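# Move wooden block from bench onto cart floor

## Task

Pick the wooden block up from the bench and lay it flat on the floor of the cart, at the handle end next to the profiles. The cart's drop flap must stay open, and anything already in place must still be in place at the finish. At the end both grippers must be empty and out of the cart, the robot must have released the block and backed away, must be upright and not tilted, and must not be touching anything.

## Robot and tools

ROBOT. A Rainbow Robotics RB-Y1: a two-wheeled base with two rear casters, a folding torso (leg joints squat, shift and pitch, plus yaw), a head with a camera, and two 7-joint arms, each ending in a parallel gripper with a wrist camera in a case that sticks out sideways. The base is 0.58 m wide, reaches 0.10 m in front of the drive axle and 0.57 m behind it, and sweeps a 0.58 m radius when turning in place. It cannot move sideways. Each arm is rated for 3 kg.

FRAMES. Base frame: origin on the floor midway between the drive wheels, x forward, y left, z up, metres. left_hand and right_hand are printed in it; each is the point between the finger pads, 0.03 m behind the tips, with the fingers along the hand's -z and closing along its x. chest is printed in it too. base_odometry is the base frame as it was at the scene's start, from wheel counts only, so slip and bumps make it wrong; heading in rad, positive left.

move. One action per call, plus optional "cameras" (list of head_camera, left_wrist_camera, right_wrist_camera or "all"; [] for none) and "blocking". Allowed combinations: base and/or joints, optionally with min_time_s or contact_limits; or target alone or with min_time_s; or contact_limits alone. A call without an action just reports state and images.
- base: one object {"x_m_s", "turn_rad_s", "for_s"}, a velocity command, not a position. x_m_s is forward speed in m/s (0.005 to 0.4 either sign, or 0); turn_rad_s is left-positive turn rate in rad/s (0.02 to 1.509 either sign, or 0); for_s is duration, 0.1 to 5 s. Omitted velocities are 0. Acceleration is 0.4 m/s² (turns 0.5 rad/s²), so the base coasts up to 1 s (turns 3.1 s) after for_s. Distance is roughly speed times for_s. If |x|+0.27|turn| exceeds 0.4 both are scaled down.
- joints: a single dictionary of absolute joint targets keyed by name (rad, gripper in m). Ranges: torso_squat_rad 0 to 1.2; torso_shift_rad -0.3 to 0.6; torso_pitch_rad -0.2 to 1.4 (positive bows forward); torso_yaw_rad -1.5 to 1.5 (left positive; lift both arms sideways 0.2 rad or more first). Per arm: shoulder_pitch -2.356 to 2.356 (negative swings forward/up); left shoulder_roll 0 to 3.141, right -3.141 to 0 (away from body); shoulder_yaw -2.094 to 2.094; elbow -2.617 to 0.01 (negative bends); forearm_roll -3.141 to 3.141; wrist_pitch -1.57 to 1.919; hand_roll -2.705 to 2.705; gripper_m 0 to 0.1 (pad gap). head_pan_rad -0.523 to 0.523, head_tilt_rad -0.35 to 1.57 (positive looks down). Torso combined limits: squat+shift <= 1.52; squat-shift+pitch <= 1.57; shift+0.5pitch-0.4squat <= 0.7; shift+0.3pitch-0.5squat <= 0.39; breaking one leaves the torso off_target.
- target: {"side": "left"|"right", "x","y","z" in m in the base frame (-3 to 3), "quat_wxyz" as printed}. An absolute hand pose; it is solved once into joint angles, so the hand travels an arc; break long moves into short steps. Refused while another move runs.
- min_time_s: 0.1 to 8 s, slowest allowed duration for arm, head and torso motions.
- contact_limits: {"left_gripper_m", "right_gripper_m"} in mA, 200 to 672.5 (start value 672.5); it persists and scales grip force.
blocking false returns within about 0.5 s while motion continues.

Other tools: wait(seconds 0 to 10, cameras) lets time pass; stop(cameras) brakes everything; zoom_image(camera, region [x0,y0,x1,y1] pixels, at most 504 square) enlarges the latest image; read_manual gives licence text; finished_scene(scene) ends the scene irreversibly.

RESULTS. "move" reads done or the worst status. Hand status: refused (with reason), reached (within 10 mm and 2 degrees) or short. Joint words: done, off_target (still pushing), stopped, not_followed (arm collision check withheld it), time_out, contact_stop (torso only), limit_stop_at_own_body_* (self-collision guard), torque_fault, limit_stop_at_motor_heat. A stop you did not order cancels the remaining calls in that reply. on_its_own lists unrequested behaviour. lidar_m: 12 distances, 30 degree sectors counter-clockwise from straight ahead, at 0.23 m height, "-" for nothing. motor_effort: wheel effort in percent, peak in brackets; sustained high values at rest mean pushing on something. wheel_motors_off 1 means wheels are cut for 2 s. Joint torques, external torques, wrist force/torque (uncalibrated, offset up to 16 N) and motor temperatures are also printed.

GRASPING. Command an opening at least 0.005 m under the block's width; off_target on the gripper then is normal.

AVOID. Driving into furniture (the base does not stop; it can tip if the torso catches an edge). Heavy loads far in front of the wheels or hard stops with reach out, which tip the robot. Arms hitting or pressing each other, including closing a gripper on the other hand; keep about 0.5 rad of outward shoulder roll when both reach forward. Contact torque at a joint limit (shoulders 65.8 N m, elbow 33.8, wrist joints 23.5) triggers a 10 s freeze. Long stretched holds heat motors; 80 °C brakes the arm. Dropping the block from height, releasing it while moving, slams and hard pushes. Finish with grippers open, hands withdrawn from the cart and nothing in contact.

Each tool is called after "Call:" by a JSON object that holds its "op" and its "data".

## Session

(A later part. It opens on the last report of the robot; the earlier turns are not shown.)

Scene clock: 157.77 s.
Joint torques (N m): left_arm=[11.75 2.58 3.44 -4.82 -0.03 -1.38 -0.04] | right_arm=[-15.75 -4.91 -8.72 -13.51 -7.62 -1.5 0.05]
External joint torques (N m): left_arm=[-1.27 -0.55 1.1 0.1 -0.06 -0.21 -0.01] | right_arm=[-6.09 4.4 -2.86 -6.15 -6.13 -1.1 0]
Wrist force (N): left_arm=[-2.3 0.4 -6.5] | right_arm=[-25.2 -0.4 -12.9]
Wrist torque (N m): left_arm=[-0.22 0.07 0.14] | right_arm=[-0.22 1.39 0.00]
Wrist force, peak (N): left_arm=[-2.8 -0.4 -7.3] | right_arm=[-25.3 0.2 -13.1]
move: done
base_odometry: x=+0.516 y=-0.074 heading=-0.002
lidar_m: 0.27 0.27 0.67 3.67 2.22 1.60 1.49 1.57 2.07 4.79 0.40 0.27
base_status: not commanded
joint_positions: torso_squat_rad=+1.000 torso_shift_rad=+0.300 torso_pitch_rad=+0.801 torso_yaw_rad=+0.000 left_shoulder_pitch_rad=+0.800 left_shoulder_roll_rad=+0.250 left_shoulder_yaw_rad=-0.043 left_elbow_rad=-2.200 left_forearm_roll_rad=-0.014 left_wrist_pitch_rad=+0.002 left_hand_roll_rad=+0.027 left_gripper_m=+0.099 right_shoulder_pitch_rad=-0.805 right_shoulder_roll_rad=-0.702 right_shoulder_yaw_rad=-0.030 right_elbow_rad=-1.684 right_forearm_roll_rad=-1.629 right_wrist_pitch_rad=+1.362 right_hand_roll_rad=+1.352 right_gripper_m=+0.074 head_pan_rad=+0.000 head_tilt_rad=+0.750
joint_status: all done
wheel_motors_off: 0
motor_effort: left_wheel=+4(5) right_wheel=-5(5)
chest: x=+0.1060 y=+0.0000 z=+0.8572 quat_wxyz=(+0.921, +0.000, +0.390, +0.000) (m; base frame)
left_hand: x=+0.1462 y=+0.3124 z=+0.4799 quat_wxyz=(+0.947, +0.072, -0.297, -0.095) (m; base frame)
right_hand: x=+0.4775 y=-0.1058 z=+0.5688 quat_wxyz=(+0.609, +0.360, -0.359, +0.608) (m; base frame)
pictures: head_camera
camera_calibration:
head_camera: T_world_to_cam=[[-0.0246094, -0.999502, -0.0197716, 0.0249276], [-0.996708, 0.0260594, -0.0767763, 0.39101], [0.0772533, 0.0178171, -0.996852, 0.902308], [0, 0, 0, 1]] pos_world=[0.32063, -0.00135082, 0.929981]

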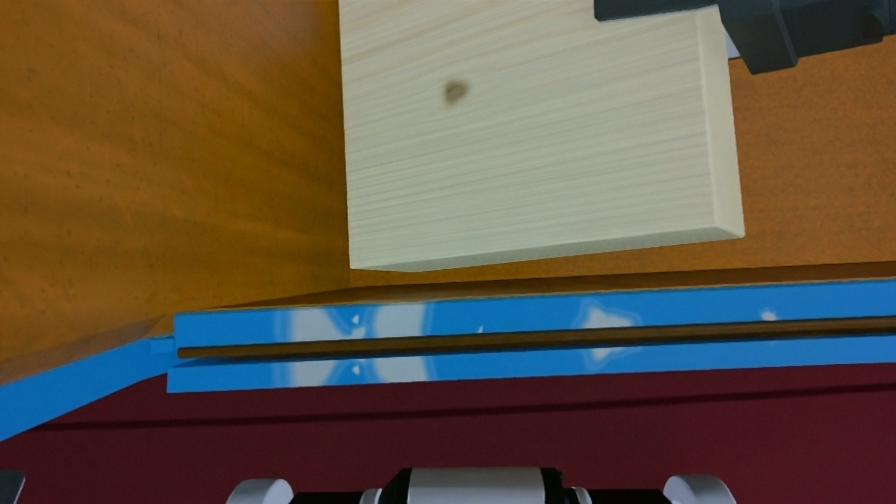

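Call:
{"op": "move", "data": {"target": {"side":"right","x":0.478,"y":-0.105,"z":0.475,"quat_wxyz":[0.608,0.3606,-0.3606,0.608]}, "min_time_s": 2, "cameras": ["head_camera"]}}

Scene clock: 161.57 s.
Joint torques (N m): left_arm=[12.12 2.57 3.12 -4.84 -0.08 -1.39 -0.03] | right_arm=[3.46 32.13 2.99 1.31 -7.49 0.82 -0.03]
External joint torques (N m): left_arm=[-0.84 -0.52 0.81 0.15 -0.11 -0.2 0] | right_arm=[13.7 40.99 7.75 8.57 -5.99 0.7 -0.07]
Wrist force (N): left_arm=[-2.9 0.5 -6.6] | right_arm=[-24.2 0.6 -13.3]
Wrist torque (N m): left_arm=[-0.31 -0.01 0.13] | right_arm=[-0.18 1.45 0.00]
Wrist force, peak (N): left_arm=[-3.3 1.1 -7.4] | right_arm=[-24.9 -0.2 -14.9]
move: done
base_odometry: x=+0.516 y=-0.074 heading=-0.002
lidar_m: 0.26 0.27 0.68 3.67 2.23 1.57 1.49 1.56 2.09 4.79 0.39 0.28
base_status: not commanded
joint_positions: torso_squat_rad=+1.000 torso_shift_rad=+0.298 torso_pitch_rad=+0.795 torso_yaw_rad=-0.002 left_shoulder_pitch_rad=+0.800 left_shoulder_roll_rad=+0.250 left_shoulder_yaw_rad=-0.043 left_elbow_rad=-2.200 left_forearm_roll_rad=-0.014 left_wrist_pitch_rad=+0.002 left_hand_roll_rad=+0.027 left_gripper_m=+0.099 right_shoulder_pitch_rad=-0.870 right_shoulder_roll_rad=-0.605 right_shoulder_yaw_rad=+0.036 right_elbow_rad=-1.301 right_forearm_roll_rad=-1.603 right_wrist_pitch_rad=+1.316 right_hand_roll_rad=+1.691 right_gripper_m=+0.074 head_pan_rad=+0.000 head_tilt_rad=+0.750
joint_status: all done
wheel_motors_off: 0
motor_effort: left_wheel=+4(5) right_wheel=-8(10)
chest: x=+0.1039 y=+0.0012 z=+0.8586 quat_wxyz=(+0.922, -0.002, +0.387, -0.001) (m; base frame)
left_hand: x=+0.1463 y=+0.3122 z=+0.4804 quat_wxyz=(+0.947, +0.071, -0.300, -0.094) (m; base frame)
right_hand: x=+0.4812 y=-0.1091 z=+0.4808 quat_wxyz=(+0.609, +0.351, -0.361, +0.613) (m; base frame)
right_hand_status: reached (checked arc, planned for 2.0 s): 8 mm and 1.2 deg off.
pictures: head_camera
camera_calibration:
head_camera: T_world_to_cam=[[-0.0246308, -0.999562, -0.0164189, 0.0232023], [-0.996233, 0.0259082, -0.0827598, 0.393996], [0.0831489, 0.0143186, -0.996434, 0.902798], [0, 0, 0, 1]] pos_world=[0.318017, 0.0000575423, 0.932566]

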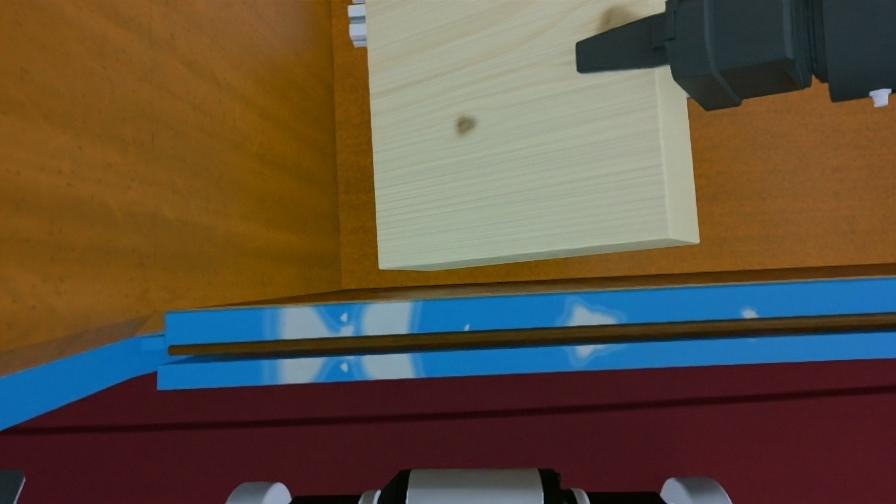

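Call:
{"op": "move", "data": {"target": {"side":"right","x":0.478,"y":-0.105,"z":0.57,"quat_wxyz":[0.608,0.3606,-0.3606,0.608]}, "min_time_s": 2}}

Call:
{"op": "move", "data": {"joints": {"torso_squat_rad":0.85,"torso_pitch_rad":1.0}, "min_time_s": 2.5, "cameras": ["head_camera"]}}

Scene clock: 169.87 s.
Joint torques (N m): left_arm=[12.3 2.11 3.39 -4.74 -0.05 -1.44 -0.05] | right_arm=[-15.59 -8.12 -11.41 -14.39 -8.04 -1.17 -0.39]
External joint torques (N m): left_arm=[-0.71 -1.02 1.06 0.19 -0.08 -0.27 -0.02] | right_arm=[-5.87 1.17 -5.61 -7.02 -6.54 -0.8 -0.43]
Wrist force (N): left_arm=[-2.6 -0.2 -7.5] | right_arm=[-25.1 0.0 -13.1]
Wrist torque (N m): left_arm=[-0.20 -0.04 0.16] | right_arm=[-0.25 1.43 0.18]
Wrist force, peak (N): left_arm=[-3.4 0.4 -7.4] | right_arm=[-25.9 0.5 -12.8]
move: done
base_odometry: x=+0.516 y=-0.074 heading=-0.002
lidar_m: 0.26 0.28 0.67 3.65 2.23 1.57 1.50 1.56 2.07 4.79 0.39 0.29
base_status: not commanded
joint_positions: torso_squat_rad=+1.000 torso_shift_rad=+0.300 torso_pitch_rad=+0.801 torso_yaw_rad=+0.000 left_shoulder_pitch_rad=+0.800 left_shoulder_roll_rad=+0.250 left_shoulder_yaw_rad=-0.043 left_elbow_rad=-2.200 left_forearm_roll_rad=-0.014 left_wrist_pitch_rad=+0.002 left_hand_roll_rad=+0.027 left_gripper_m=+0.099 right_shoulder_pitch_rad=-0.810 right_shoulder_roll_rad=-0.696 right_shoulder_yaw_rad=-0.026 right_elbow_rad=-1.661 right_forearm_roll_rad=-1.632 right_wrist_pitch_rad=+1.365 right_hand_roll_rad=+1.366 right_gripper_m=+0.074 head_pan_rad=+0.000 head_tilt_rad=+0.750
joint_status: all done
wheel_motors_off: 0
motor_effort: left_wheel=+8(10) right_wheel=-7(9)
chest: x=+0.1060 y=+0.0001 z=+0.8573 quat_wxyz=(+0.921, +0.000, +0.390, +0.000) (m; base frame)
left_hand: x=+0.1462 y=+0.3124 z=+0.4798 quat_wxyz=(+0.947, +0.072, -0.297, -0.095) (m; base frame)
right_hand: x=+0.4778 y=-0.1055 z=+0.5648 quat_wxyz=(+0.609, +0.364, -0.358, +0.606) (m; base frame)
right_hand_status: reached (checked arc, planned for 2.0 s): 5 mm and 0.5 deg off.
pictures: none

Scene clock: 172.67 s.
Joint torques (N m): left_arm=[15.76 2 2.89 -2.75 -0.01 -1.1 -0.03] | right_arm=[13.96 2.64 17.55 -10.29 -3.46 14.6 0.72]
External joint torques (N m): left_arm=[0.92 -0.76 0.92 0.27 -0.03 -0.25 -0.01] | right_arm=[20.29 11.03 22.59 -2.94 -1.91 14.62 0.68]
Wrist force (N): left_arm=[-1.5 0.5 -6.9] | right_arm=[3.1 -62.9 26.5]
Wrist torque (N m): left_arm=[-0.21 0.08 0.12] | right_arm=[-0.19 0.61 -1.01]
Wrist force, peak (N): left_arm=[-2.6 0.9 -7.7] | right_arm=[-3.5 -68.5 17.1]
move: done
base_odometry: x=+0.516 y=-0.074 heading=-0.002
lidar_m: 0.30 0.32 0.67 3.67 2.22 1.58 1.50 1.56 2.07 4.78 0.45 0.31
base_status: not commanded
joint_positions: torso_squat_rad=+0.850 torso_shift_rad=+0.299 torso_pitch_rad=+0.997 torso_yaw_rad=+0.000 left_shoulder_pitch_rad=+0.800 left_shoulder_roll_rad=+0.250 left_shoulder_yaw_rad=-0.043 left_elbow_rad=-2.200 left_forearm_roll_rad=-0.014 left_wrist_pitch_rad=+0.002 left_hand_roll_rad=+0.027 left_gripper_m=+0.099 right_shoulder_pitch_rad=-0.816 right_shoulder_roll_rad=-0.699 right_shoulder_yaw_rad=-0.032 right_elbow_rad=-1.663 right_forearm_roll_rad=-1.633 right_wrist_pitch_rad=+1.361 right_hand_roll_rad=+1.366 right_gripper_m=+0.074 head_pan_rad=+0.000 head_tilt_rad=+0.750
joint_status: all done
wheel_motors_off: 0
motor_effort: left_wheel=+15(17) right_wheel=-15(16)
chest: x=+0.1680 y=+0.0002 z=+0.8897 quat_wxyz=(+0.878, +0.000, +0.478, +0.000) (m; base frame)
left_hand: x=+0.1338 y=+0.3124 z=+0.5116 quat_wxyz=(+0.972, +0.062, -0.203, -0.102) (m; base frame)
right_hand: x=+0.4811 y=-0.1063 z=+0.5331 quat_wxyz=(+0.642, +0.417, -0.303, +0.568) (m; base frame)
pictures: head_camera
camera_calibration:
head_camera: T_world_to_cam=[[-0.0275614, -0.999517, -0.0143424, 0.0230564], [-0.992523, 0.0256561, 0.119334, 0.280138], [-0.118909, 0.0175241, -0.992751, 0.959209], [0, 0, 0, 1]] pos_world=[0.392737, -0.000951289, 0.919156]

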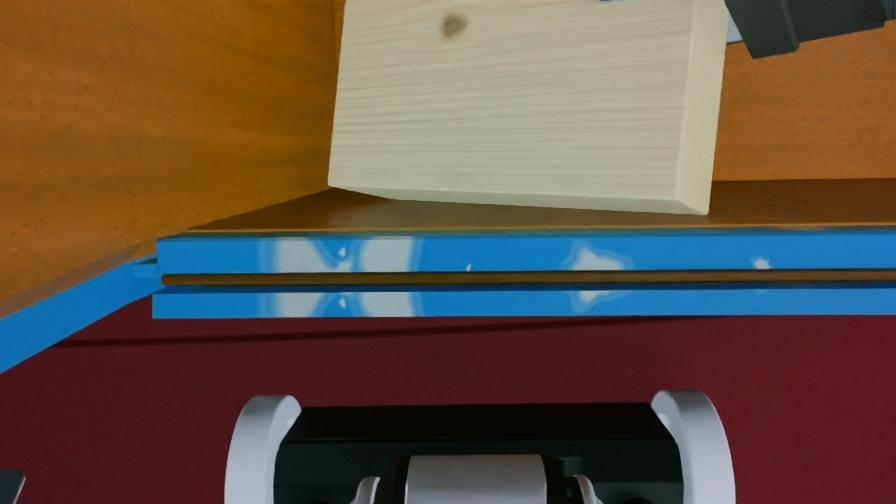

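Call:
{"op": "move", "data": {"joints": {"torso_squat_rad":1.0,"torso_pitch_rad":0.8}, "min_time_s": 2, "cameras": ["head_camera"]}}

Scene clock: 179.20 s.
Joint torques (N m): left_arm=[12.37 2.44 3.06 -4.68 0.05 -1.45 -0.08] | right_arm=[-16.33 -4.87 -8.39 -13.71 -7.5 -1.29 0.39]
External joint torques (N m): left_arm=[-0.66 -0.69 0.73 0.24 0.02 -0.28 -0.05] | right_arm=[-6.61 4.43 -2.59 -6.34 -6 -0.92 0.34]
Wrist force (N): left_arm=[-3.1 0.2 -6.7] | right_arm=[-24.8 -0.1 -13.0]
Wrist torque (N m): left_arm=[-0.23 -0.03 0.13] | right_arm=[-0.06 1.43 -0.31]
Wrist force, peak (N): left_arm=[-1.7 0.8 -8.2] | right_arm=[3.7 -63.4 27.0]
move: done
base_odometry: x=+0.516 y=-0.074 heading=-0.002
lidar_m: 0.29 0.31 0.66 3.66 2.23 1.57 1.50 1.57 2.08 4.80 0.43 0.31
base_status: not commanded
joint_positions: torso_squat_rad=+1.000 torso_shift_rad=+0.300 torso_pitch_rad=+0.801 torso_yaw_rad=+0.000 left_shoulder_pitch_rad=+0.800 left_shoulder_roll_rad=+0.250 left_shoulder_yaw_rad=-0.043 left_elbow_rad=-2.200 left_forearm_roll_rad=-0.014 left_wrist_pitch_rad=+0.002 left_hand_roll_rad=+0.027 left_gripper_m=+0.099 right_shoulder_pitch_rad=-0.810 right_shoulder_roll_rad=-0.697 right_shoulder_yaw_rad=-0.026 right_elbow_rad=-1.662 right_forearm_roll_rad=-1.632 right_wrist_pitch_rad=+1.365 right_hand_roll_rad=+1.366 right_gripper_m=+0.074 head_pan_rad=+0.000 head_tilt_rad=+0.750
joint_status: all done
wheel_motors_off: 0
motor_effort: left_wheel=+4(16) right_wheel=-4(15)
chest: x=+0.1061 y=+0.0001 z=+0.8572 quat_wxyz=(+0.921, +0.000, +0.390, +0.000) (m; base frame)
left_hand: x=+0.1462 y=+0.3124 z=+0.4798 quat_wxyz=(+0.947, +0.072, -0.297, -0.095) (m; base frame)
right_hand: x=+0.4780 y=-0.1059 z=+0.5647 quat_wxyz=(+0.610, +0.364, -0.358, +0.606) (m; base frame)
pictures: head_camera
camera_calibration:
head_camera: T_world_to_cam=[[-0.0245154, -0.999504, -0.0197635, 0.0249901], [-0.996718, 0.0259633, -0.0766803, 0.391014], [0.0771554, 0.0178188, -0.99686, 0.902237], [0, 0, 0, 1]] pos_world=[0.32073, -0.00125111, 0.929881]

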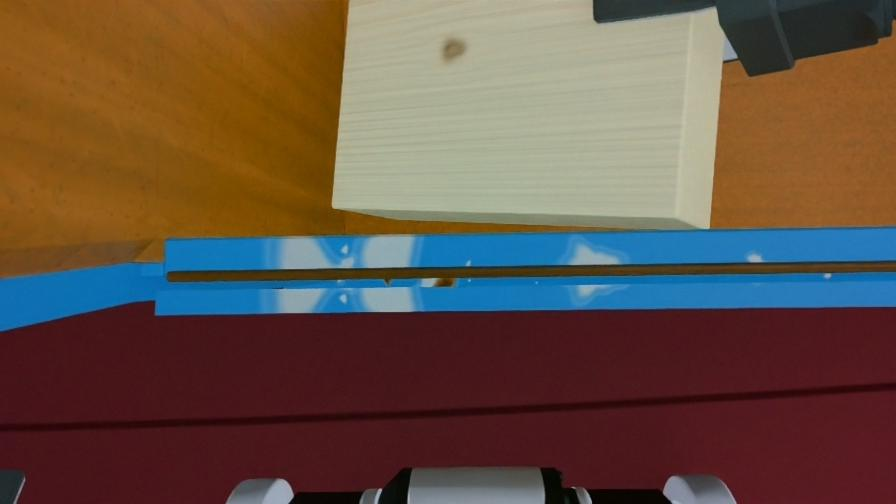

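Call:
{"op": "move", "data": {"target": {"side":"right","x":0.49,"y":-0.105,"z":0.68,"quat_wxyz":[0.608,0.3606,-0.3606,0.608]}, "min_time_s": 1.5}}

Call:
{"op": "move", "data": {"target": {"side":"right","x":0.48,"y":-0.105,"z":0.83,"quat_wxyz":[0.608,0.3606,-0.3606,0.608]}, "min_time_s": 1.5}}

Call:
{"op": "move", "data": {"joints": {"torso_squat_rad":0.7}, "min_time_s": 2}}

Call:
{"op": "move", "data": {"base": {"x_m_s":-0.2,"for_s":1.75}, "cameras": ["head_camera"]}}

Scene clock: 235.10 s.
Joint torques (N m): left_arm=[12.35 2.65 3.04 -4.76 -0.1 -1.37 0.05] | right_arm=[-20.35 -10.51 -12.98 -11.6 -6.93 -3.98 0.03]
External joint torques (N m): left_arm=[-0.67 -0.48 0.7 0.17 -0.14 -0.2 0.08] | right_arm=[-9.4 0.03 -6.23 -5.41 -5.62 -3.06 -0.01]
Wrist force (N): left_arm=[-3.0 -0.4 -6.2] | right_arm=[-24.5 0.6 -13.1]
Wrist torque (N m): left_arm=[-0.20 -0.07 0.12] | right_arm=[-0.07 1.48 -0.25]
Wrist force, peak (N): left_arm=[-2.8 -0.6 -8.1] | right_arm=[-26.4 -0.4 -13.9]
move: done
base_odometry: x=+0.516 y=-0.074 heading=-0.002
lidar_m: 0.30 0.31 0.68 3.65 2.23 1.59 1.50 1.56 2.08 4.80 0.43 0.32
base_status: not commanded
joint_positions: torso_squat_rad=+1.000 torso_shift_rad=+0.300 torso_pitch_rad=+0.801 torso_yaw_rad=+0.000 left_shoulder_pitch_rad=+0.800 left_shoulder_roll_rad=+0.250 left_shoulder_yaw_rad=-0.043 left_elbow_rad=-2.200 left_forearm_roll_rad=-0.014 left_wrist_pitch_rad=+0.002 left_hand_roll_rad=+0.027 left_gripper_m=+0.099 right_shoulder_pitch_rad=-0.906 right_shoulder_roll_rad=-0.821 right_shoulder_yaw_rad=-0.128 right_elbow_rad=-1.903 right_forearm_roll_rad=-1.714 right_wrist_pitch_rad=+1.442 right_hand_roll_rad=+1.017 right_gripper_m=+0.074 head_pan_rad=+0.000 head_tilt_rad=+0.750
joint_status: all done
wheel_motors_off: 0
motor_effort: left_wheel=+5(6) right_wheel=-4(7)
chest: x=+0.1061 y=+0.0000 z=+0.8572 quat_wxyz=(+0.921, +0.000, +0.390, +0.000) (m; base frame)
left_hand: x=+0.1462 y=+0.3124 z=+0.4798 quat_wxyz=(+0.947, +0.072, -0.297, -0.095) (m; base frame)
right_hand: x=+0.4894 y=-0.1053 z=+0.6783 quat_wxyz=(+0.609, +0.361, -0.359, +0.608) (m; base frame)
right_hand_status: reached (checked arc, planned for 1.5 s): 2 mm and 0.2 deg off.
pictures: none

Scene clock: 236.93 s.
Joint torques (N m): left_arm=[12.16 2.55 3.43 -4.57 -0.01 -1.4 -0.01] | right_arm=[-21.9 -12.03 -14.28 -4.49 -4.39 -6.45 0]
External joint torques (N m): left_arm=[-0.86 -0.58 1.09 0.35 -0.04 -0.23 0.01] | right_arm=[-9.46 -0.33 -7.36 -1.42 -3.57 -5 -0.04]
Wrist force (N): left_arm=[-2.6 0.1 -6.5] | right_arm=[-25.2 0.5 -12.9]
Wrist torque (N m): left_arm=[-0.23 0.08 0.13] | right_arm=[0.02 1.39 -0.26]
Wrist force, peak (N): left_arm=[-2.9 0.0 -7.3] | right_arm=[-26.7 0.3 -13.7]
move: done
base_odometry: x=+0.516 y=-0.074 heading=-0.002
lidar_m: 0.29 0.31 0.67 3.67 2.21 1.57 1.49 1.57 2.07 4.80 0.43 0.31
base_status: not commanded
joint_positions: torso_squat_rad=+1.000 torso_shift_rad=+0.300 torso_pitch_rad=+0.801 torso_yaw_rad=+0.000 left_shoulder_pitch_rad=+0.800 left_shoulder_roll_rad=+0.250 left_shoulder_yaw_rad=-0.043 left_elbow_rad=-2.200 left_forearm_roll_rad=-0.014 left_wrist_pitch_rad=+0.002 left_hand_roll_rad=+0.027 left_gripper_m=+0.099 right_shoulder_pitch_rad=-1.169 right_shoulder_roll_rad=-0.999 right_shoulder_yaw_rad=-0.252 right_elbow_rad=-2.051 right_forearm_roll_rad=-1.907 right_wrist_pitch_rad=+1.534 right_hand_roll_rad=+0.583 right_gripper_m=+0.074 head_pan_rad=+0.000 head_tilt_rad=+0.750
joint_status: all done
wheel_motors_off: 0
motor_effort: left_wheel=+5(5) right_wheel=-3(6)
chest: x=+0.1061 y=+0.0000 z=+0.8572 quat_wxyz=(+0.921, +0.000, +0.390, +0.000) (m; base frame)
left_hand: x=+0.1462 y=+0.3124 z=+0.4798 quat_wxyz=(+0.947, +0.072, -0.297, -0.095) (m; base frame)
right_hand: x=+0.4797 y=-0.1052 z=+0.8284 quat_wxyz=(+0.609, +0.361, -0.359, +0.608) (m; base frame)
right_hand_status: reached (checked arc, planned for 1.5 s): 2 mm and 0.3 deg off.
pictures: none

Scene clock: 239.23 s.
Joint torques (N m): left_arm=[12.47 2.68 3.41 -4.73 -0.03 -1.37 -0.08] | right_arm=[-21.65 -12.17 -14.5 -4.56 -4.49 -6.61 0.02]
External joint torques (N m): left_arm=[-0.55 -0.46 1.07 0.19 -0.06 -0.2 -0.05] | right_arm=[-9.21 -0.47 -7.58 -1.5 -3.68 -5.17 -0.03]
Wrist force (N): left_arm=[-2.9 0.3 -7.0] | right_arm=[-25.0 0.3 -12.6]
Wrist torque (N m): left_arm=[-0.27 -0.06 0.10] | right_arm=[-0.10 1.44 -0.27]
Wrist force, peak (N): left_arm=[-3.4 0.4 -7.4] | right_arm=[-25.8 0.5 -13.2]
move: done
base_odometry: x=+0.516 y=-0.074 heading=-0.002
lidar_m: 0.30 0.31 0.67 3.64 2.23 1.57 1.50 1.56 2.08 4.80 0.43 0.31
base_status: not commanded
joint_positions: torso_squat_rad=+0.700 torso_shift_rad=+0.300 torso_pitch_rad=+0.801 torso_yaw_rad=+0.000 left_shoulder_pitch_rad=+0.800 left_shoulder_roll_rad=+0.250 left_shoulder_yaw_rad=-0.043 left_elbow_rad=-2.200 left_forearm_roll_rad=-0.014 left_wrist_pitch_rad=+0.002 left_hand_roll_rad=+0.027 left_gripper_m=+0.099 right_shoulder_pitch_rad=-1.169 right_shoulder_roll_rad=-0.999 right_shoulder_yaw_rad=-0.252 right_elbow_rad=-2.051 right_forearm_roll_rad=-1.907 right_wrist_pitch_rad=+1.534 right_hand_roll_rad=+0.583 right_gripper_m=+0.074 head_pan_rad=+0.000 head_tilt_rad=+0.750
joint_status: all done
wheel_motors_off: 0
motor_effort: left_wheel=+3(6) right_wheel=-3(5)
chest: x=+0.1526 y=+0.0001 z=+1.0073 quat_wxyz=(+0.921, +0.000, +0.390, +0.000) (m; base frame)
left_hand: x=+0.1927 y=+0.3124 z=+0.6299 quat_wxyz=(+0.948, +0.072, -0.297, -0.095) (m; base frame)
right_hand: x=+0.5263 y=-0.1052 z=+0.9785 quat_wxyz=(+0.609, +0.361, -0.359, +0.608) (m; base frame)
pictures: none

Scene clock: 241.97 s.
Joint torques (N m): left_arm=[12.06 2.43 3.25 -4.66 -0.02 -1.36 -0.07] | right_arm=[-21.53 -11.5 -14.05 -4.11 -4.3 -6.58 0.14]
External joint torques (N m): left_arm=[-0.96 -0.7 0.91 0.26 -0.06 -0.18 -0.04] | right_arm=[-9.09 0.2 -7.13 -1.04 -3.49 -5.14 0.09]
Wrist force (N): left_arm=[-2.9 0.1 -6.4] | right_arm=[-24.8 0.0 -13.1]
Wrist torque (N m): left_arm=[-0.27 0.01 0.10] | right_arm=[-0.07 1.44 -0.25]
Wrist force, peak (N): left_arm=[-2.6 0.3 -7.6] | right_arm=[-27.5 -0.5 -13.2]
move: done
base_odometry: x=+0.162 y=-0.073 heading=-0.004
lidar_m: 0.65 0.69 1.56 4.85 1.70 1.21 1.15 1.20 1.59 3.99 0.96 0.68
base_status: done (sent for 1.77 of 1.77 s)
joint_positions: torso_squat_rad=+0.700 torso_shift_rad=+0.300 torso_pitch_rad=+0.801 torso_yaw_rad=+0.000 left_shoulder_pitch_rad=+0.800 left_shoulder_roll_rad=+0.250 left_shoulder_yaw_rad=-0.043 left_elbow_rad=-2.200 left_forearm_roll_rad=-0.014 left_wrist_pitch_rad=+0.002 left_hand_roll_rad=+0.027 left_gripper_m=+0.099 right_shoulder_pitch_rad=-1.169 right_shoulder_roll_rad=-0.999 right_shoulder_yaw_rad=-0.252 right_elbow_rad=-2.051 right_forearm_roll_rad=-1.907 right_wrist_pitch_rad=+1.534 right_hand_roll_rad=+0.583 right_gripper_m=+0.074 head_pan_rad=+0.000 head_tilt_rad=+0.750
joint_status: not commanded
wheel_motors_off: 0
motor_effort: left_wheel=-13(24) right_wheel=+14(32)
chest: x=+0.1526 y=+0.0000 z=+1.0073 quat_wxyz=(+0.921, +0.000, +0.390, +0.000) (m; base frame)
left_hand: x=+0.1927 y=+0.3124 z=+0.6300 quat_wxyz=(+0.948, +0.072, -0.297, -0.095) (m; base frame)
right_hand: x=+0.5262 y=-0.1052 z=+0.9787 quat_wxyz=(+0.609, +0.361, -0.359, +0.608) (m; base frame)
pictures: head_camera
camera_calibration:
head_camera: T_world_to_cam=[[-0.0246115, -0.999502, -0.0197694, 0.0291404], [-0.996715, 0.0260595, -0.0766768, 0.448874], [0.0771537, 0.0178173, -0.99686, 1.04838], [0, 0, 0, 1]] pos_world=[0.36723, -0.00125082, 1.08008]

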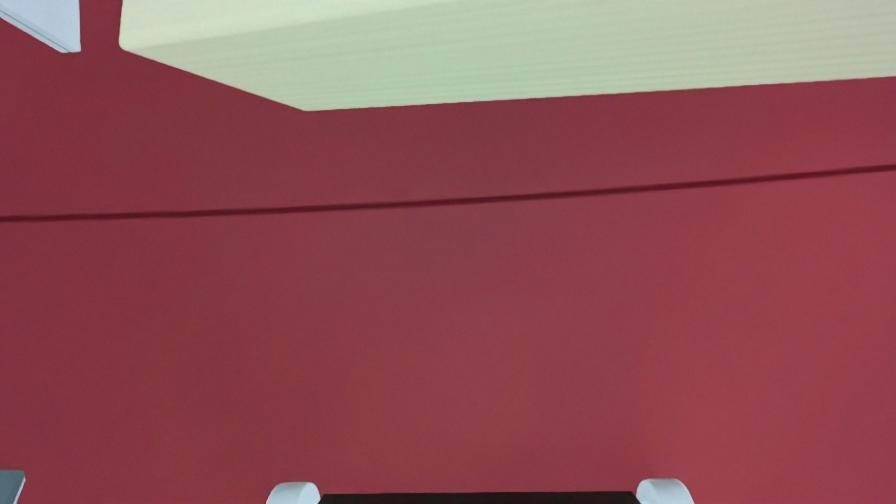

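Call:
{"op": "move", "data": {"joints": {"torso_squat_rad":0.3,"torso_shift_rad":0.225,"torso_pitch_rad":1.05,"head_tilt_rad":0.4,"right_shoulder_pitch_rad":-0.922,"right_shoulder_roll_rad":-1.4915,"right_shoulder_yaw_rad":0.5236,"right_elbow_rad":-2.027,"right_forearm_roll_rad":-2.33,"right_wrist_pitch_rad":0.576,"right_hand_roll_rad":1.6445}, "min_time_s": 3.5, "cameras": ["all"]}}

Scene clock: 247.13 s.
Joint torques (N m): left_arm=[13.8 2.24 2.64 -2.31 -0.09 -1 -0.03] | right_arm=[-12.54 -11.47 -12.17 -11.48 -4.52 0.45 0.31]
External joint torques (N m): left_arm=[-1.44 -0.41 0.78 0.15 -0.11 -0.24 -0.02] | right_arm=[-5.56 0.96 -4.4 -6.89 -3.71 0.37 0.27]
Wrist force (N): left_arm=[-1.5 0.4 -7.3] | right_arm=[-24.7 1.2 -12.8]
Wrist torque (N m): left_arm=[-0.21 0.05 0.10] | right_arm=[-0.04 1.50 -0.45]
Wrist force, peak (N): left_arm=[-1.5 -0.1 -8.0] | right_arm=[-25.9 1.5 -12.5]
move: done
base_odometry: x=+0.162 y=-0.073 heading=-0.004
lidar_m: 0.66 0.70 1.57 4.87 1.69 1.21 1.15 1.19 1.60 4.00 0.95 0.68
base_status: not commanded
joint_positions: torso_squat_rad=+0.300 torso_shift_rad=+0.225 torso_pitch_rad=+1.051 torso_yaw_rad=+0.000 left_shoulder_pitch_rad=+0.800 left_shoulder_roll_rad=+0.250 left_shoulder_yaw_rad=-0.043 left_elbow_rad=-2.200 left_forearm_roll_rad=-0.014 left_wrist_pitch_rad=+0.002 left_hand_roll_rad=+0.027 left_gripper_m=+0.099 right_shoulder_pitch_rad=-0.921 right_shoulder_roll_rad=-1.492 right_shoulder_yaw_rad=+0.525 right_elbow_rad=-2.025 right_forearm_roll_rad=-2.329 right_wrist_pitch_rad=+0.576 right_hand_roll_rad=+1.644 right_gripper_m=+0.074 head_pan_rad=+0.000 head_tilt_rad=+0.400
joint_status: all done
wheel_motors_off: 0
motor_effort: left_wheel=-12(15) right_wheel=+14(15)
chest: x=+0.1900 y=+0.0001 z=+1.0860 quat_wxyz=(+0.865, +0.000, +0.502, +0.000) (m; base frame)
left_hand: x=+0.1355 y=+0.3124 z=+0.7105 quat_wxyz=(+0.977, +0.060, -0.176, -0.103) (m; base frame)
right_hand: x=+0.4997 y=-0.1055 z=+0.7989 quat_wxyz=(+0.609, +0.361, -0.359, +0.608) (m; base frame)
pictures: head_camera, left_wrist_camera, right_wrist_camera
camera_calibration:
head_camera: T_world_to_cam=[[-0.0225206, -0.999502, -0.0221262, 0.0333579], [-0.98411, 0.0260619, -0.175634, 0.625087], [0.176123, 0.0178192, -0.984207, 1.02705], [0, 0, 0, 1]] pos_world=[0.435019, -0.00125082, 1.12135]
left_wrist_camera: T_world_to_cam=[[0.924245, -0.196159, 0.327555, -0.297161], [-0.298799, -0.905697, 0.300721, 0.138814], [0.237676, -0.375813, -0.895698, 0.794038], [0, 0, 0, 1]] pos_world=[0.127403, 0.365842, 0.766811]
right_wrist_camera: T_world_to_cam=[[0.0262241, -0.45788, -0.888627, 0.647328], [-0.860914, -0.462144, 0.212721, 0.238606], [-0.508074, 0.759453, -0.406314, 0.730767], [0, 0, 0, 1]] pos_world=[0.559728, -0.148315, 0.821399]

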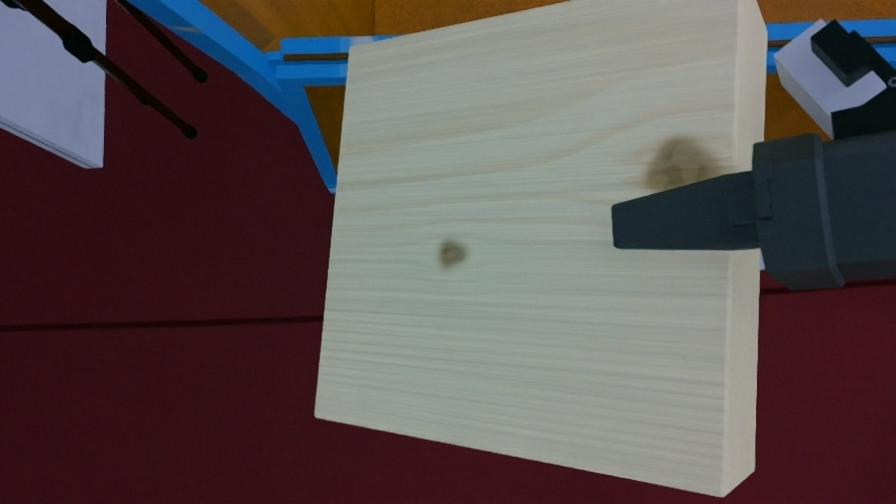

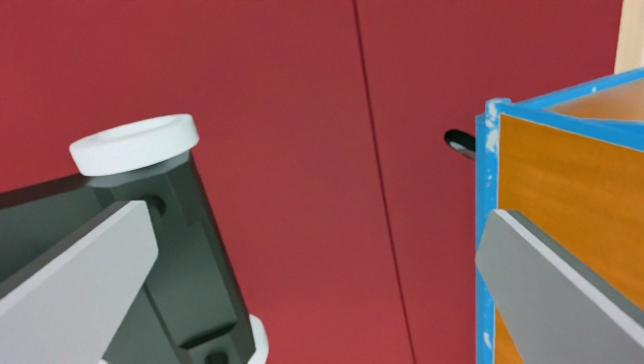

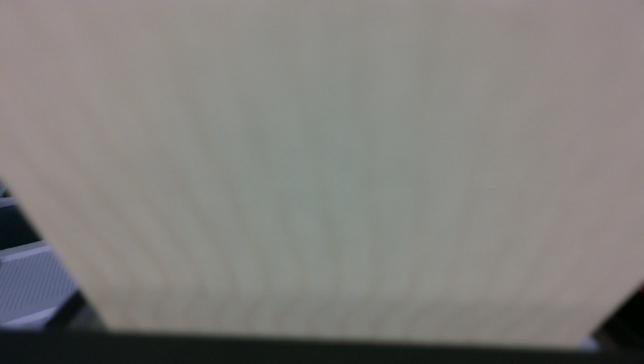

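Call:
{"op": "move", "data": {"target": {"side":"right","x":0.495,"y":-0.105,"z":0.835,"quat_wxyz":[0.608,0.3606,-0.3606,0.608]}, "min_time_s": 1}}

Call:
{"op": "move", "data": {"base": {"x_m_s":0.15,"for_s":2.4}, "cameras": ["all"]}}

Scene clock: 250.17 s.
Joint torques (N m): left_arm=[14.01 1.97 2.87 -2.29 -0.01 -0.87 0.02] | right_arm=[-12.11 -11.64 -14.25 -11.05 -4.08 0.33 -0.12]
External joint torques (N m): left_arm=[-1.23 -0.68 1.01 0.17 -0.03 -0.12 0.03] | right_arm=[-5.23 0.77 -6.4 -6.98 -3.34 0.29 -0.17]
Wrist force (N): left_arm=[-1.5 0.4 -7.2] | right_arm=[-24.9 0.8 -13.2]
Wrist torque (N m): left_arm=[-0.23 0.03 0.11] | right_arm=[0.06 1.40 -0.29]
Wrist force, peak (N): left_arm=[-1.6 0.3 -8.0] | right_arm=[-26.0 1.5 -13.5]
move: done
base_odometry: x=+0.162 y=-0.073 heading=-0.004
lidar_m: 0.64 0.69 1.57 4.86 1.70 1.21 1.13 1.20 1.60 4.00 0.93 0.68
base_status: not commanded
joint_positions: torso_squat_rad=+0.300 torso_shift_rad=+0.225 torso_pitch_rad=+1.051 torso_yaw_rad=+0.000 left_shoulder_pitch_rad=+0.800 left_shoulder_roll_rad=+0.250 left_shoulder_yaw_rad=-0.043 left_elbow_rad=-2.200 left_forearm_roll_rad=-0.014 left_wrist_pitch_rad=+0.002 left_hand_roll_rad=+0.027 left_gripper_m=+0.099 right_shoulder_pitch_rad=-0.864 right_shoulder_roll_rad=-1.611 right_shoulder_yaw_rad=+0.446 right_elbow_rad=-2.143 right_forearm_roll_rad=-2.401 right_wrist_pitch_rad=+0.529 right_hand_roll_rad=+1.617 right_gripper_m=+0.074 head_pan_rad=+0.000 head_tilt_rad=+0.400
joint_status: all done
wheel_motors_off: 0
motor_effort: left_wheel=-13(14) right_wheel=+14(15)
chest: x=+0.1900 y=+0.0001 z=+1.0860 quat_wxyz=(+0.865, +0.000, +0.502, +0.000) (m; base frame)
left_hand: x=+0.1355 y=+0.3124 z=+0.7105 quat_wxyz=(+0.977, +0.060, -0.176, -0.103) (m; base frame)
right_hand: x=+0.4947 y=-0.1053 z=+0.8336 quat_wxyz=(+0.609, +0.361, -0.358, +0.609) (m; base frame)
right_hand_status: reached (checked arc, planned for 1.0 s): 1 mm and 0.3 deg off.
pictures: none

Scene clock: 253.47 s.
Joint torques (N m): left_arm=[14.05 2.19 2.75 -2.13 -0.03 -0.98 -0.06] | right_arm=[-13.14 -11.14 -13.85 -10.73 -4.1 0.28 -0.14]
External joint torques (N m): left_arm=[-1.19 -0.45 0.89 0.33 -0.06 -0.22 -0.04] | right_arm=[-6.25 1.27 -6 -6.67 -3.36 0.24 -0.18]
Wrist force (N): left_arm=[-2.1 0.4 -7.6] | right_arm=[-24.8 1.1 -12.5]
Wrist torque (N m): left_arm=[-0.24 -0.06 0.10] | right_arm=[-0.04 1.38 -0.28]
Wrist force, peak (N): left_arm=[-1.8 0.0 -8.2] | right_arm=[-25.9 0.0 -13.4]
move: done
base_odometry: x=+0.522 y=-0.074 heading=-0.004
lidar_m: 0.29 0.31 0.66 3.61 2.24 1.59 1.51 1.56 2.09 4.89 0.43 0.31
base_status: done (sent for 2.4 of 2.4 s)
joint_positions: torso_squat_rad=+0.300 torso_shift_rad=+0.225 torso_pitch_rad=+1.051 torso_yaw_rad=+0.000 left_shoulder_pitch_rad=+0.800 left_shoulder_roll_rad=+0.250 left_shoulder_yaw_rad=-0.043 left_elbow_rad=-2.200 left_forearm_roll_rad=-0.014 left_wrist_pitch_rad=+0.002 left_hand_roll_rad=+0.027 left_gripper_m=+0.099 right_shoulder_pitch_rad=-0.864 right_shoulder_roll_rad=-1.611 right_shoulder_yaw_rad=+0.446 right_elbow_rad=-2.143 right_forearm_roll_rad=-2.401 right_wrist_pitch_rad=+0.529 right_hand_roll_rad=+1.617 right_gripper_m=+0.074 head_pan_rad=+0.000 head_tilt_rad=+0.400
joint_status: not commanded
wheel_motors_off: 0
motor_effort: left_wheel=-9(23) right_wheel=+11(38)
chest: x=+0.1900 y=+0.0001 z=+1.0860 quat_wxyz=(+0.865, +0.000, +0.502, +0.000) (m; base frame)
left_hand: x=+0.1355 y=+0.3124 z=+0.7105 quat_wxyz=(+0.977, +0.060, -0.176, -0.103) (m; base frame)
right_hand: x=+0.4946 y=-0.1053 z=+0.8336 quat_wxyz=(+0.609, +0.361, -0.358, +0.609) (m; base frame)
pictures: head_camera, left_wrist_camera, right_wrist_camera
camera_calibration:
head_camera: T_world_to_cam=[[-0.0225182, -0.999502, -0.0221278, 0.0333587], [-0.984093, 0.0260615, -0.175731, 0.625188], [0.17622, 0.0178186, -0.984189, 1.02699], [0, 0, 0, 1]] pos_world=[0.435019, -0.00125082, 1.12135]
left_wrist_camera: T_world_to_cam=[[0.924228, -0.196176, 0.327595, -0.297216], [-0.298836, -0.905679, 0.300738, 0.138769], [0.237698, -0.375847, -0.895678, 0.794122], [0, 0, 0, 1]] pos_world=[0.127403, 0.365842, 0.766911]
right_wrist_camera: T_world_to_cam=[[0.0268143, -0.459649, -0.887696, 0.677037], [-0.859954, -0.463362, 0.213953, 0.225283], [-0.509667, 0.75764, -0.407702, 0.743903], [0, 0, 0, 1]] pos_world=[0.554722, -0.148023, 0.856094]

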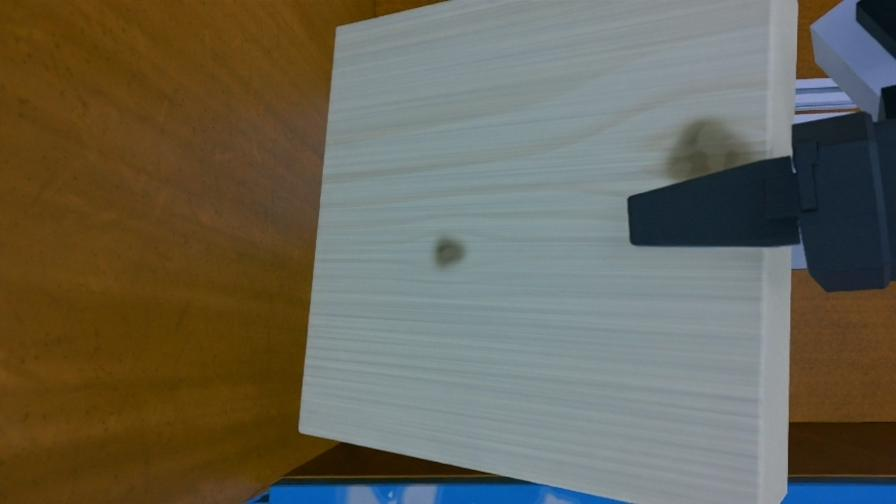

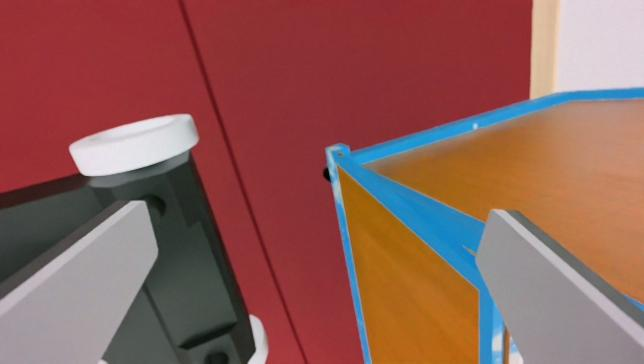

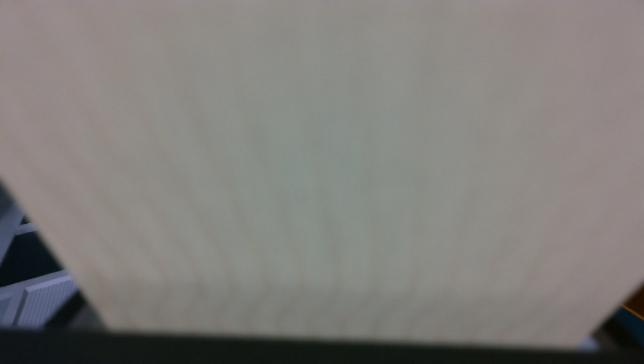

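Call:
{"op": "move", "data": {"target": {"side":"right","x":0.476,"y":-0.122,"z":0.83,"quat_wxyz":[0.608,0.3606,-0.3606,0.608]}, "min_time_s": 1}}

Call:
{"op": "move", "data": {"joints": {"torso_squat_rad":0.9,"torso_shift_rad":0.38}, "min_time_s": 3.5, "cameras": ["head_camera"]}}

Scene clock: 258.37 s.
Joint torques (N m): left_arm=[13.97 2.02 2.59 -2.29 -0.07 -0.95 0] | right_arm=[-10.61 -11.21 -13.75 -11.07 -3.94 1.63 0.32]
External joint torques (N m): left_arm=[-1.27 -0.63 0.73 0.17 -0.09 -0.2 0.02] | right_arm=[-4.8 0.67 -6.51 -7.11 -3.22 1.28 0.28]
Wrist force (N): left_arm=[-1.4 0.5 -7.7] | right_arm=[-24.8 0.9 -13.2]
Wrist torque (N m): left_arm=[-0.24 0.09 0.09] | right_arm=[0.01 1.40 -0.40]
Wrist force, peak (N): left_arm=[-1.4 0.4 -8.3] | right_arm=[-26.1 1.0 -13.3]
move: done
base_odometry: x=+0.522 y=-0.074 heading=-0.004
lidar_m: 0.29 0.30 0.67 3.62 2.25 1.58 1.51 1.57 2.07 4.90 0.43 0.31
base_status: not commanded
joint_positions: torso_squat_rad=+0.300 torso_shift_rad=+0.225 torso_pitch_rad=+1.051 torso_yaw_rad=+0.000 left_shoulder_pitch_rad=+0.800 left_shoulder_roll_rad=+0.250 left_shoulder_yaw_rad=-0.043 left_elbow_rad=-2.200 left_forearm_roll_rad=-0.014 left_wrist_pitch_rad=+0.002 left_hand_roll_rad=+0.027 left_gripper_m=+0.099 right_shoulder_pitch_rad=-0.670 right_shoulder_roll_rad=-1.671 right_shoulder_yaw_rad=+0.342 right_elbow_rad=-2.169 right_forearm_roll_rad=-2.544 right_wrist_pitch_rad=+0.512 right_hand_roll_rad=+1.803 right_gripper_m=+0.074 head_pan_rad=+0.000 head_tilt_rad=+0.400
joint_status: all done
wheel_motors_off: 0
motor_effort: left_wheel=-9(10) right_wheel=+10(12)
chest: x=+0.1900 y=+0.0001 z=+1.0860 quat_wxyz=(+0.865, +0.000, +0.502, +0.000) (m; base frame)
left_hand: x=+0.1355 y=+0.3124 z=+0.7105 quat_wxyz=(+0.977, +0.060, -0.176, -0.103) (m; base frame)
right_hand: x=+0.4761 y=-0.1227 z=+0.8287 quat_wxyz=(+0.610, +0.360, -0.356, +0.610) (m; base frame)
right_hand_status: reached (checked arc, planned for 1.0 s): 1 mm and 0.6 deg off.
pictures: none

Scene clock: 260.63 s.
Joint torques (N m): left_arm=[19.33 2.24 2.81 -2.83 -0.18 -1.03 -0.06] | right_arm=[-12.53 -10.21 -13.07 -10.41 -3.69 1.65 0.26]
External joint torques (N m): left_arm=[4.25 -0.52 0.85 -0.16 -0.2 -0.24 -0.04] | right_arm=[-6.52 1.76 -5.68 -6.53 -2.97 1.33 0.22]
Wrist force (N): left_arm=[-1.7 0.3 -7.0] | right_arm=[-24.2 1.1 -12.7]
Wrist torque (N m): left_arm=[-0.23 0.01 0.09] | right_arm=[0.00 1.47 -0.40]
Wrist force, peak (N): left_arm=[-2.4 0.4 -8.6] | right_arm=[-29.9 0.8 -16.9]
move: contact_stop
base_odometry: x=+0.522 y=-0.074 heading=-0.004
lidar_m: 0.28 0.30 0.67 3.60 2.24 1.58 1.51 1.57 2.07 4.92 0.44 0.30
base_status: not commanded
joint_positions: torso_squat_rad=+0.584 torso_shift_rad=+0.289 torso_pitch_rad=+1.031 torso_yaw_rad=+0.005 left_shoulder_pitch_rad=+0.799 left_shoulder_roll_rad=+0.250 left_shoulder_yaw_rad=-0.043 left_elbow_rad=-2.200 left_forearm_roll_rad=-0.014 left_wrist_pitch_rad=+0.002 left_hand_roll_rad=+0.027 left_gripper_m=+0.099 right_shoulder_pitch_rad=-0.670 right_shoulder_roll_rad=-1.671 right_shoulder_yaw_rad=+0.342 right_elbow_rad=-2.169 right_forearm_roll_rad=-2.544 right_wrist_pitch_rad=+0.512 right_hand_roll_rad=+1.803 right_gripper_m=+0.074 head_pan_rad=+0.000 head_tilt_rad=+0.400
joint_status: torso_squat_rad contact_stop (moved +0.284 of +0.600); torso_shift_rad contact_stop (moved +0.064 of +0.155)
wheel_motors_off: 0
on_its_own: torso_squat_rad is held at +0.583, not at your +0.900, since a contact_stop; torso_shift_rad is held at +0.291, not at your +0.380, since a contact_stop
motor_effort: left_wheel=-1(35) right_wheel=+4(22)
chest: x=+0.2041 y=-0.0007 z=+0.9993 quat_wxyz=(+0.870, +0.002, +0.493, +0.002) (m; base frame)
left_hand: x=+0.1570 y=+0.3134 z=+0.6242 quat_wxyz=(+0.975, +0.063, -0.186, -0.102) (m; base frame)
right_hand: x=+0.4953 y=-0.1217 z=+0.7470 quat_wxyz=(+0.605, +0.356, -0.363, +0.613) (m; base frame)
pictures: head_camera
camera_calibration:
head_camera: T_world_to_cam=[[-0.0203192, -0.999409, -0.027732, 0.0361722], [-0.980494, 0.0253431, -0.194908, 0.642285], [0.195496, 0.0232307, -0.980429, 0.931521], [0, 0, 0, 1]] pos_world=[0.448383, -0.00176657, 1.03948]

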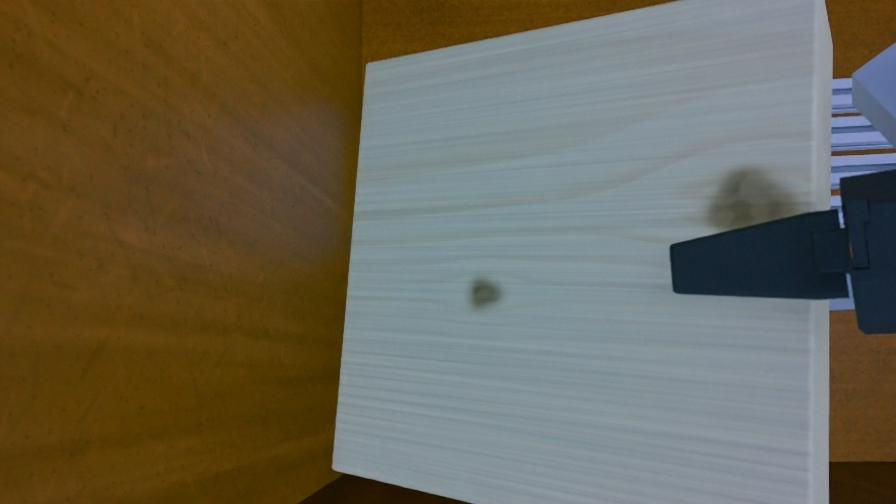

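Call:
{"op": "move", "data": {"joints": {"head_tilt_rad":0.75}, "cameras": ["all"]}}

Scene clock: 263.60 s.
Joint torques (N m): left_arm=[19.26 2.33 2.88 -2.64 -0.06 -1.03 -0.01] | right_arm=[-12.11 -10.29 -13.19 -10.41 -3.83 1.66 0.36]
External joint torques (N m): left_arm=[4.17 -0.43 0.92 0.02 -0.08 -0.24 0] | right_arm=[-6.09 1.68 -5.8 -6.52 -3.11 1.34 0.32]
Wrist force (N): left_arm=[-1.0 0.6 -7.5] | right_arm=[-24.7 1.5 -12.9]
Wrist torque (N m): left_arm=[-0.30 0.07 0.08] | right_arm=[0.00 1.44 -0.44]
Wrist force, peak (N): left_arm=[-1.7 0.7 -8.2] | right_arm=[-25.6 1.5 -13.0]
move: done
base_odometry: x=+0.522 y=-0.074 heading=-0.004
lidar_m: 0.29 0.31 0.66 3.60 2.24 1.60 1.51 1.56 2.08 4.90 0.42 0.30
base_status: not commanded
joint_positions: torso_squat_rad=+0.584 torso_shift_rad=+0.289 torso_pitch_rad=+1.031 torso_yaw_rad=+0.005 left_shoulder_pitch_rad=+0.799 left_shoulder_roll_rad=+0.250 left_shoulder_yaw_rad=-0.043 left_elbow_rad=-2.200 left_forearm_roll_rad=-0.014 left_wrist_pitch_rad=+0.002 left_hand_roll_rad=+0.027 left_gripper_m=+0.099 right_shoulder_pitch_rad=-0.670 right_shoulder_roll_rad=-1.671 right_shoulder_yaw_rad=+0.342 right_elbow_rad=-2.169 right_forearm_roll_rad=-2.544 right_wrist_pitch_rad=+0.512 right_hand_roll_rad=+1.803 right_gripper_m=+0.074 head_pan_rad=+0.000 head_tilt_rad=+0.750
joint_status: all done
wheel_motors_off: 0
on_its_own: torso_squat_rad is held at +0.583, not at your +0.900, since a contact_stop; torso_shift_rad is held at +0.291, not at your +0.380, since a contact_stop
motor_effort: left_wheel=+0(2) right_wheel=+5(6)
chest: x=+0.2041 y=-0.0007 z=+0.9993 quat_wxyz=(+0.870, +0.002, +0.493, +0.002) (m; base frame)
left_hand: x=+0.1570 y=+0.3134 z=+0.6242 quat_wxyz=(+0.975, +0.063, -0.186, -0.102) (m; base frame)
right_hand: x=+0.4953 y=-0.1217 z=+0.7470 quat_wxyz=(+0.605, +0.356, -0.363, +0.613) (m; base frame)
pictures: head_camera, left_wrist_camera, right_wrist_camera
camera_calibration:
head_camera: T_world_to_cam=[[-0.0267221, -0.999466, -0.0187975, 0.028906], [-0.987946, 0.0235365, 0.152999, 0.268267], [-0.152475, 0.0226594, -0.988048, 1.07448], [0, 0, 0, 1]] pos_world=[0.429637, -0.00177053, 1.02114]
left_wrist_camera: T_world_to_cam=[[0.917479, -0.196395, 0.345922, -0.298923], [-0.303653, -0.907537, 0.290123, 0.179998], [0.256958, -0.371222, -0.892282, 0.705503], [0, 0, 0, 1]] pos_world=[0.147627, 0.366546, 0.68069]
right_wrist_camera: T_world_to_cam=[[0.0438536, -0.45913, -0.887286, 0.584014], [-0.862311, -0.465873, 0.198449, 0.249239], [-0.504477, 0.756414, -0.416343, 0.725092], [0, 0, 0, 1]] pos_world=[0.555103, -0.164218, 0.770614]

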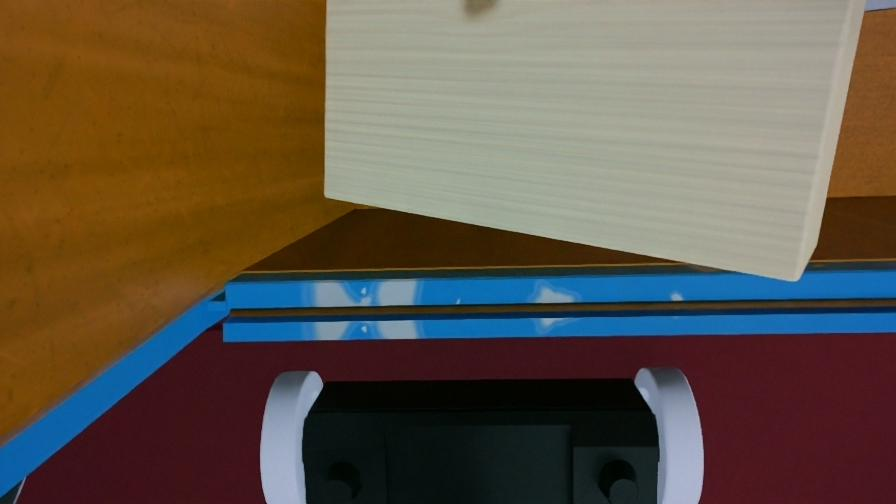

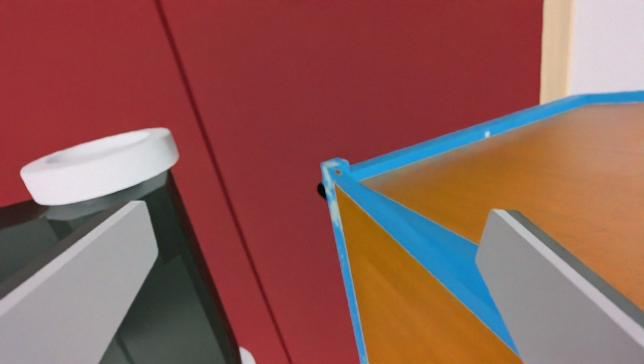

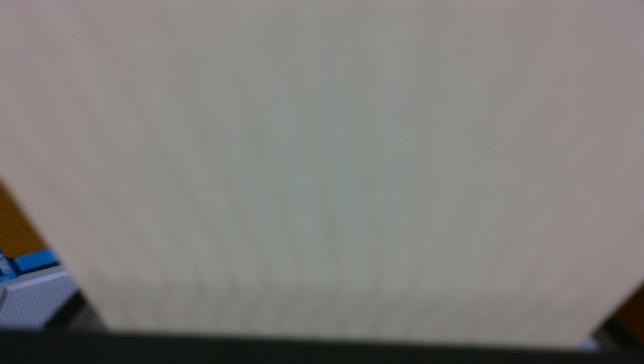

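Call:
{"op": "move", "data": {"joints": {"torso_squat_rad":0.65,"torso_shift_rad":0.31,"torso_pitch_rad":1.04}, "min_time_s": 2, "cameras": ["left_wrist_camera"]}}

Scene clock: 273.50 s.
Joint torques (N m): left_arm=[16.7 2 3.01 -2.84 0.02 -1.01 -0.04] | right_arm=[-12.11 -10.36 -13 -10.4 -3.86 1.58 0.23]
External joint torques (N m): left_arm=[1.67 -0.79 1.02 -0.11 0 -0.21 -0.02] | right_arm=[-6.02 1.66 -5.55 -6.55 -3.14 1.23 0.18]
Wrist force (N): left_arm=[-1.8 0.1 -6.8] | right_arm=[-25.3 1.7 -12.4]
Wrist torque (N m): left_arm=[-0.22 0.03 0.11] | right_arm=[-0.11 1.36 -0.42]
Wrist force, peak (N): left_arm=[-1.5 -0.1 -8.3] | right_arm=[-28.1 1.2 -12.6]
move: contact_stop
base_odometry: x=+0.522 y=-0.074 heading=-0.004
lidar_m: 0.28 0.31 0.66 3.60 2.23 1.58 1.51 1.57 2.08 4.93 0.42 0.30
base_status: not commanded
joint_positions: torso_squat_rad=+0.590 torso_shift_rad=+0.287 torso_pitch_rad=+1.023 torso_yaw_rad=+0.007 left_shoulder_pitch_rad=+0.799 left_shoulder_roll_rad=+0.250 left_shoulder_yaw_rad=-0.043 left_elbow_rad=-2.200 left_forearm_roll_rad=-0.014 left_wrist_pitch_rad=+0.002 left_hand_roll_rad=+0.027 left_gripper_m=+0.099 right_shoulder_pitch_rad=-0.670 right_shoulder_roll_rad=-1.671 right_shoulder_yaw_rad=+0.342 right_elbow_rad=-2.169 right_forearm_roll_rad=-2.544 right_wrist_pitch_rad=+0.512 right_hand_roll_rad=+1.803 right_gripper_m=+0.074 head_pan_rad=+0.000 head_tilt_rad=+0.750
joint_status: torso_squat_rad contact_stop (moved +0.006 of +0.066); torso_shift_rad contact_stop (moved -0.002 of +0.021); the others done
wheel_motors_off: 0
on_its_own: torso_squat_rad is held at +0.590, not at your +0.650, since a contact_stop; torso_shift_rad is held at +0.288, not at your +0.310, since a contact_stop
motor_effort: left_wheel=-2(27) right_wheel=+3(9)
chest: x=+0.2010 y=-0.0004 z=+0.9995 quat_wxyz=(+0.872, +0.002, +0.489, +0.003) (m; base frame)
left_hand: x=+0.1562 y=+0.3142 z=+0.6246 quat_wxyz=(+0.974, +0.065, -0.190, -0.102) (m; base frame)
right_hand: x=+0.4944 y=-0.1206 z=+0.7495 quat_wxyz=(+0.603, +0.354, -0.366, +0.614) (m; base frame)
pictures: left_wrist_camera
camera_calibration:
left_wrist_camera: T_world_to_cam=[[0.915071, -0.195571, 0.352698, -0.302268], [-0.30448, -0.908503, 0.286206, 0.183301], [0.264454, -0.369288, -0.890893, 0.703603], [0, 0, 0, 1]] pos_world=[0.146338, 0.367247, 0.680982]

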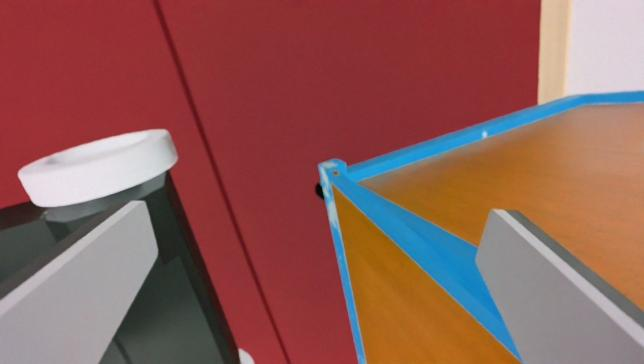

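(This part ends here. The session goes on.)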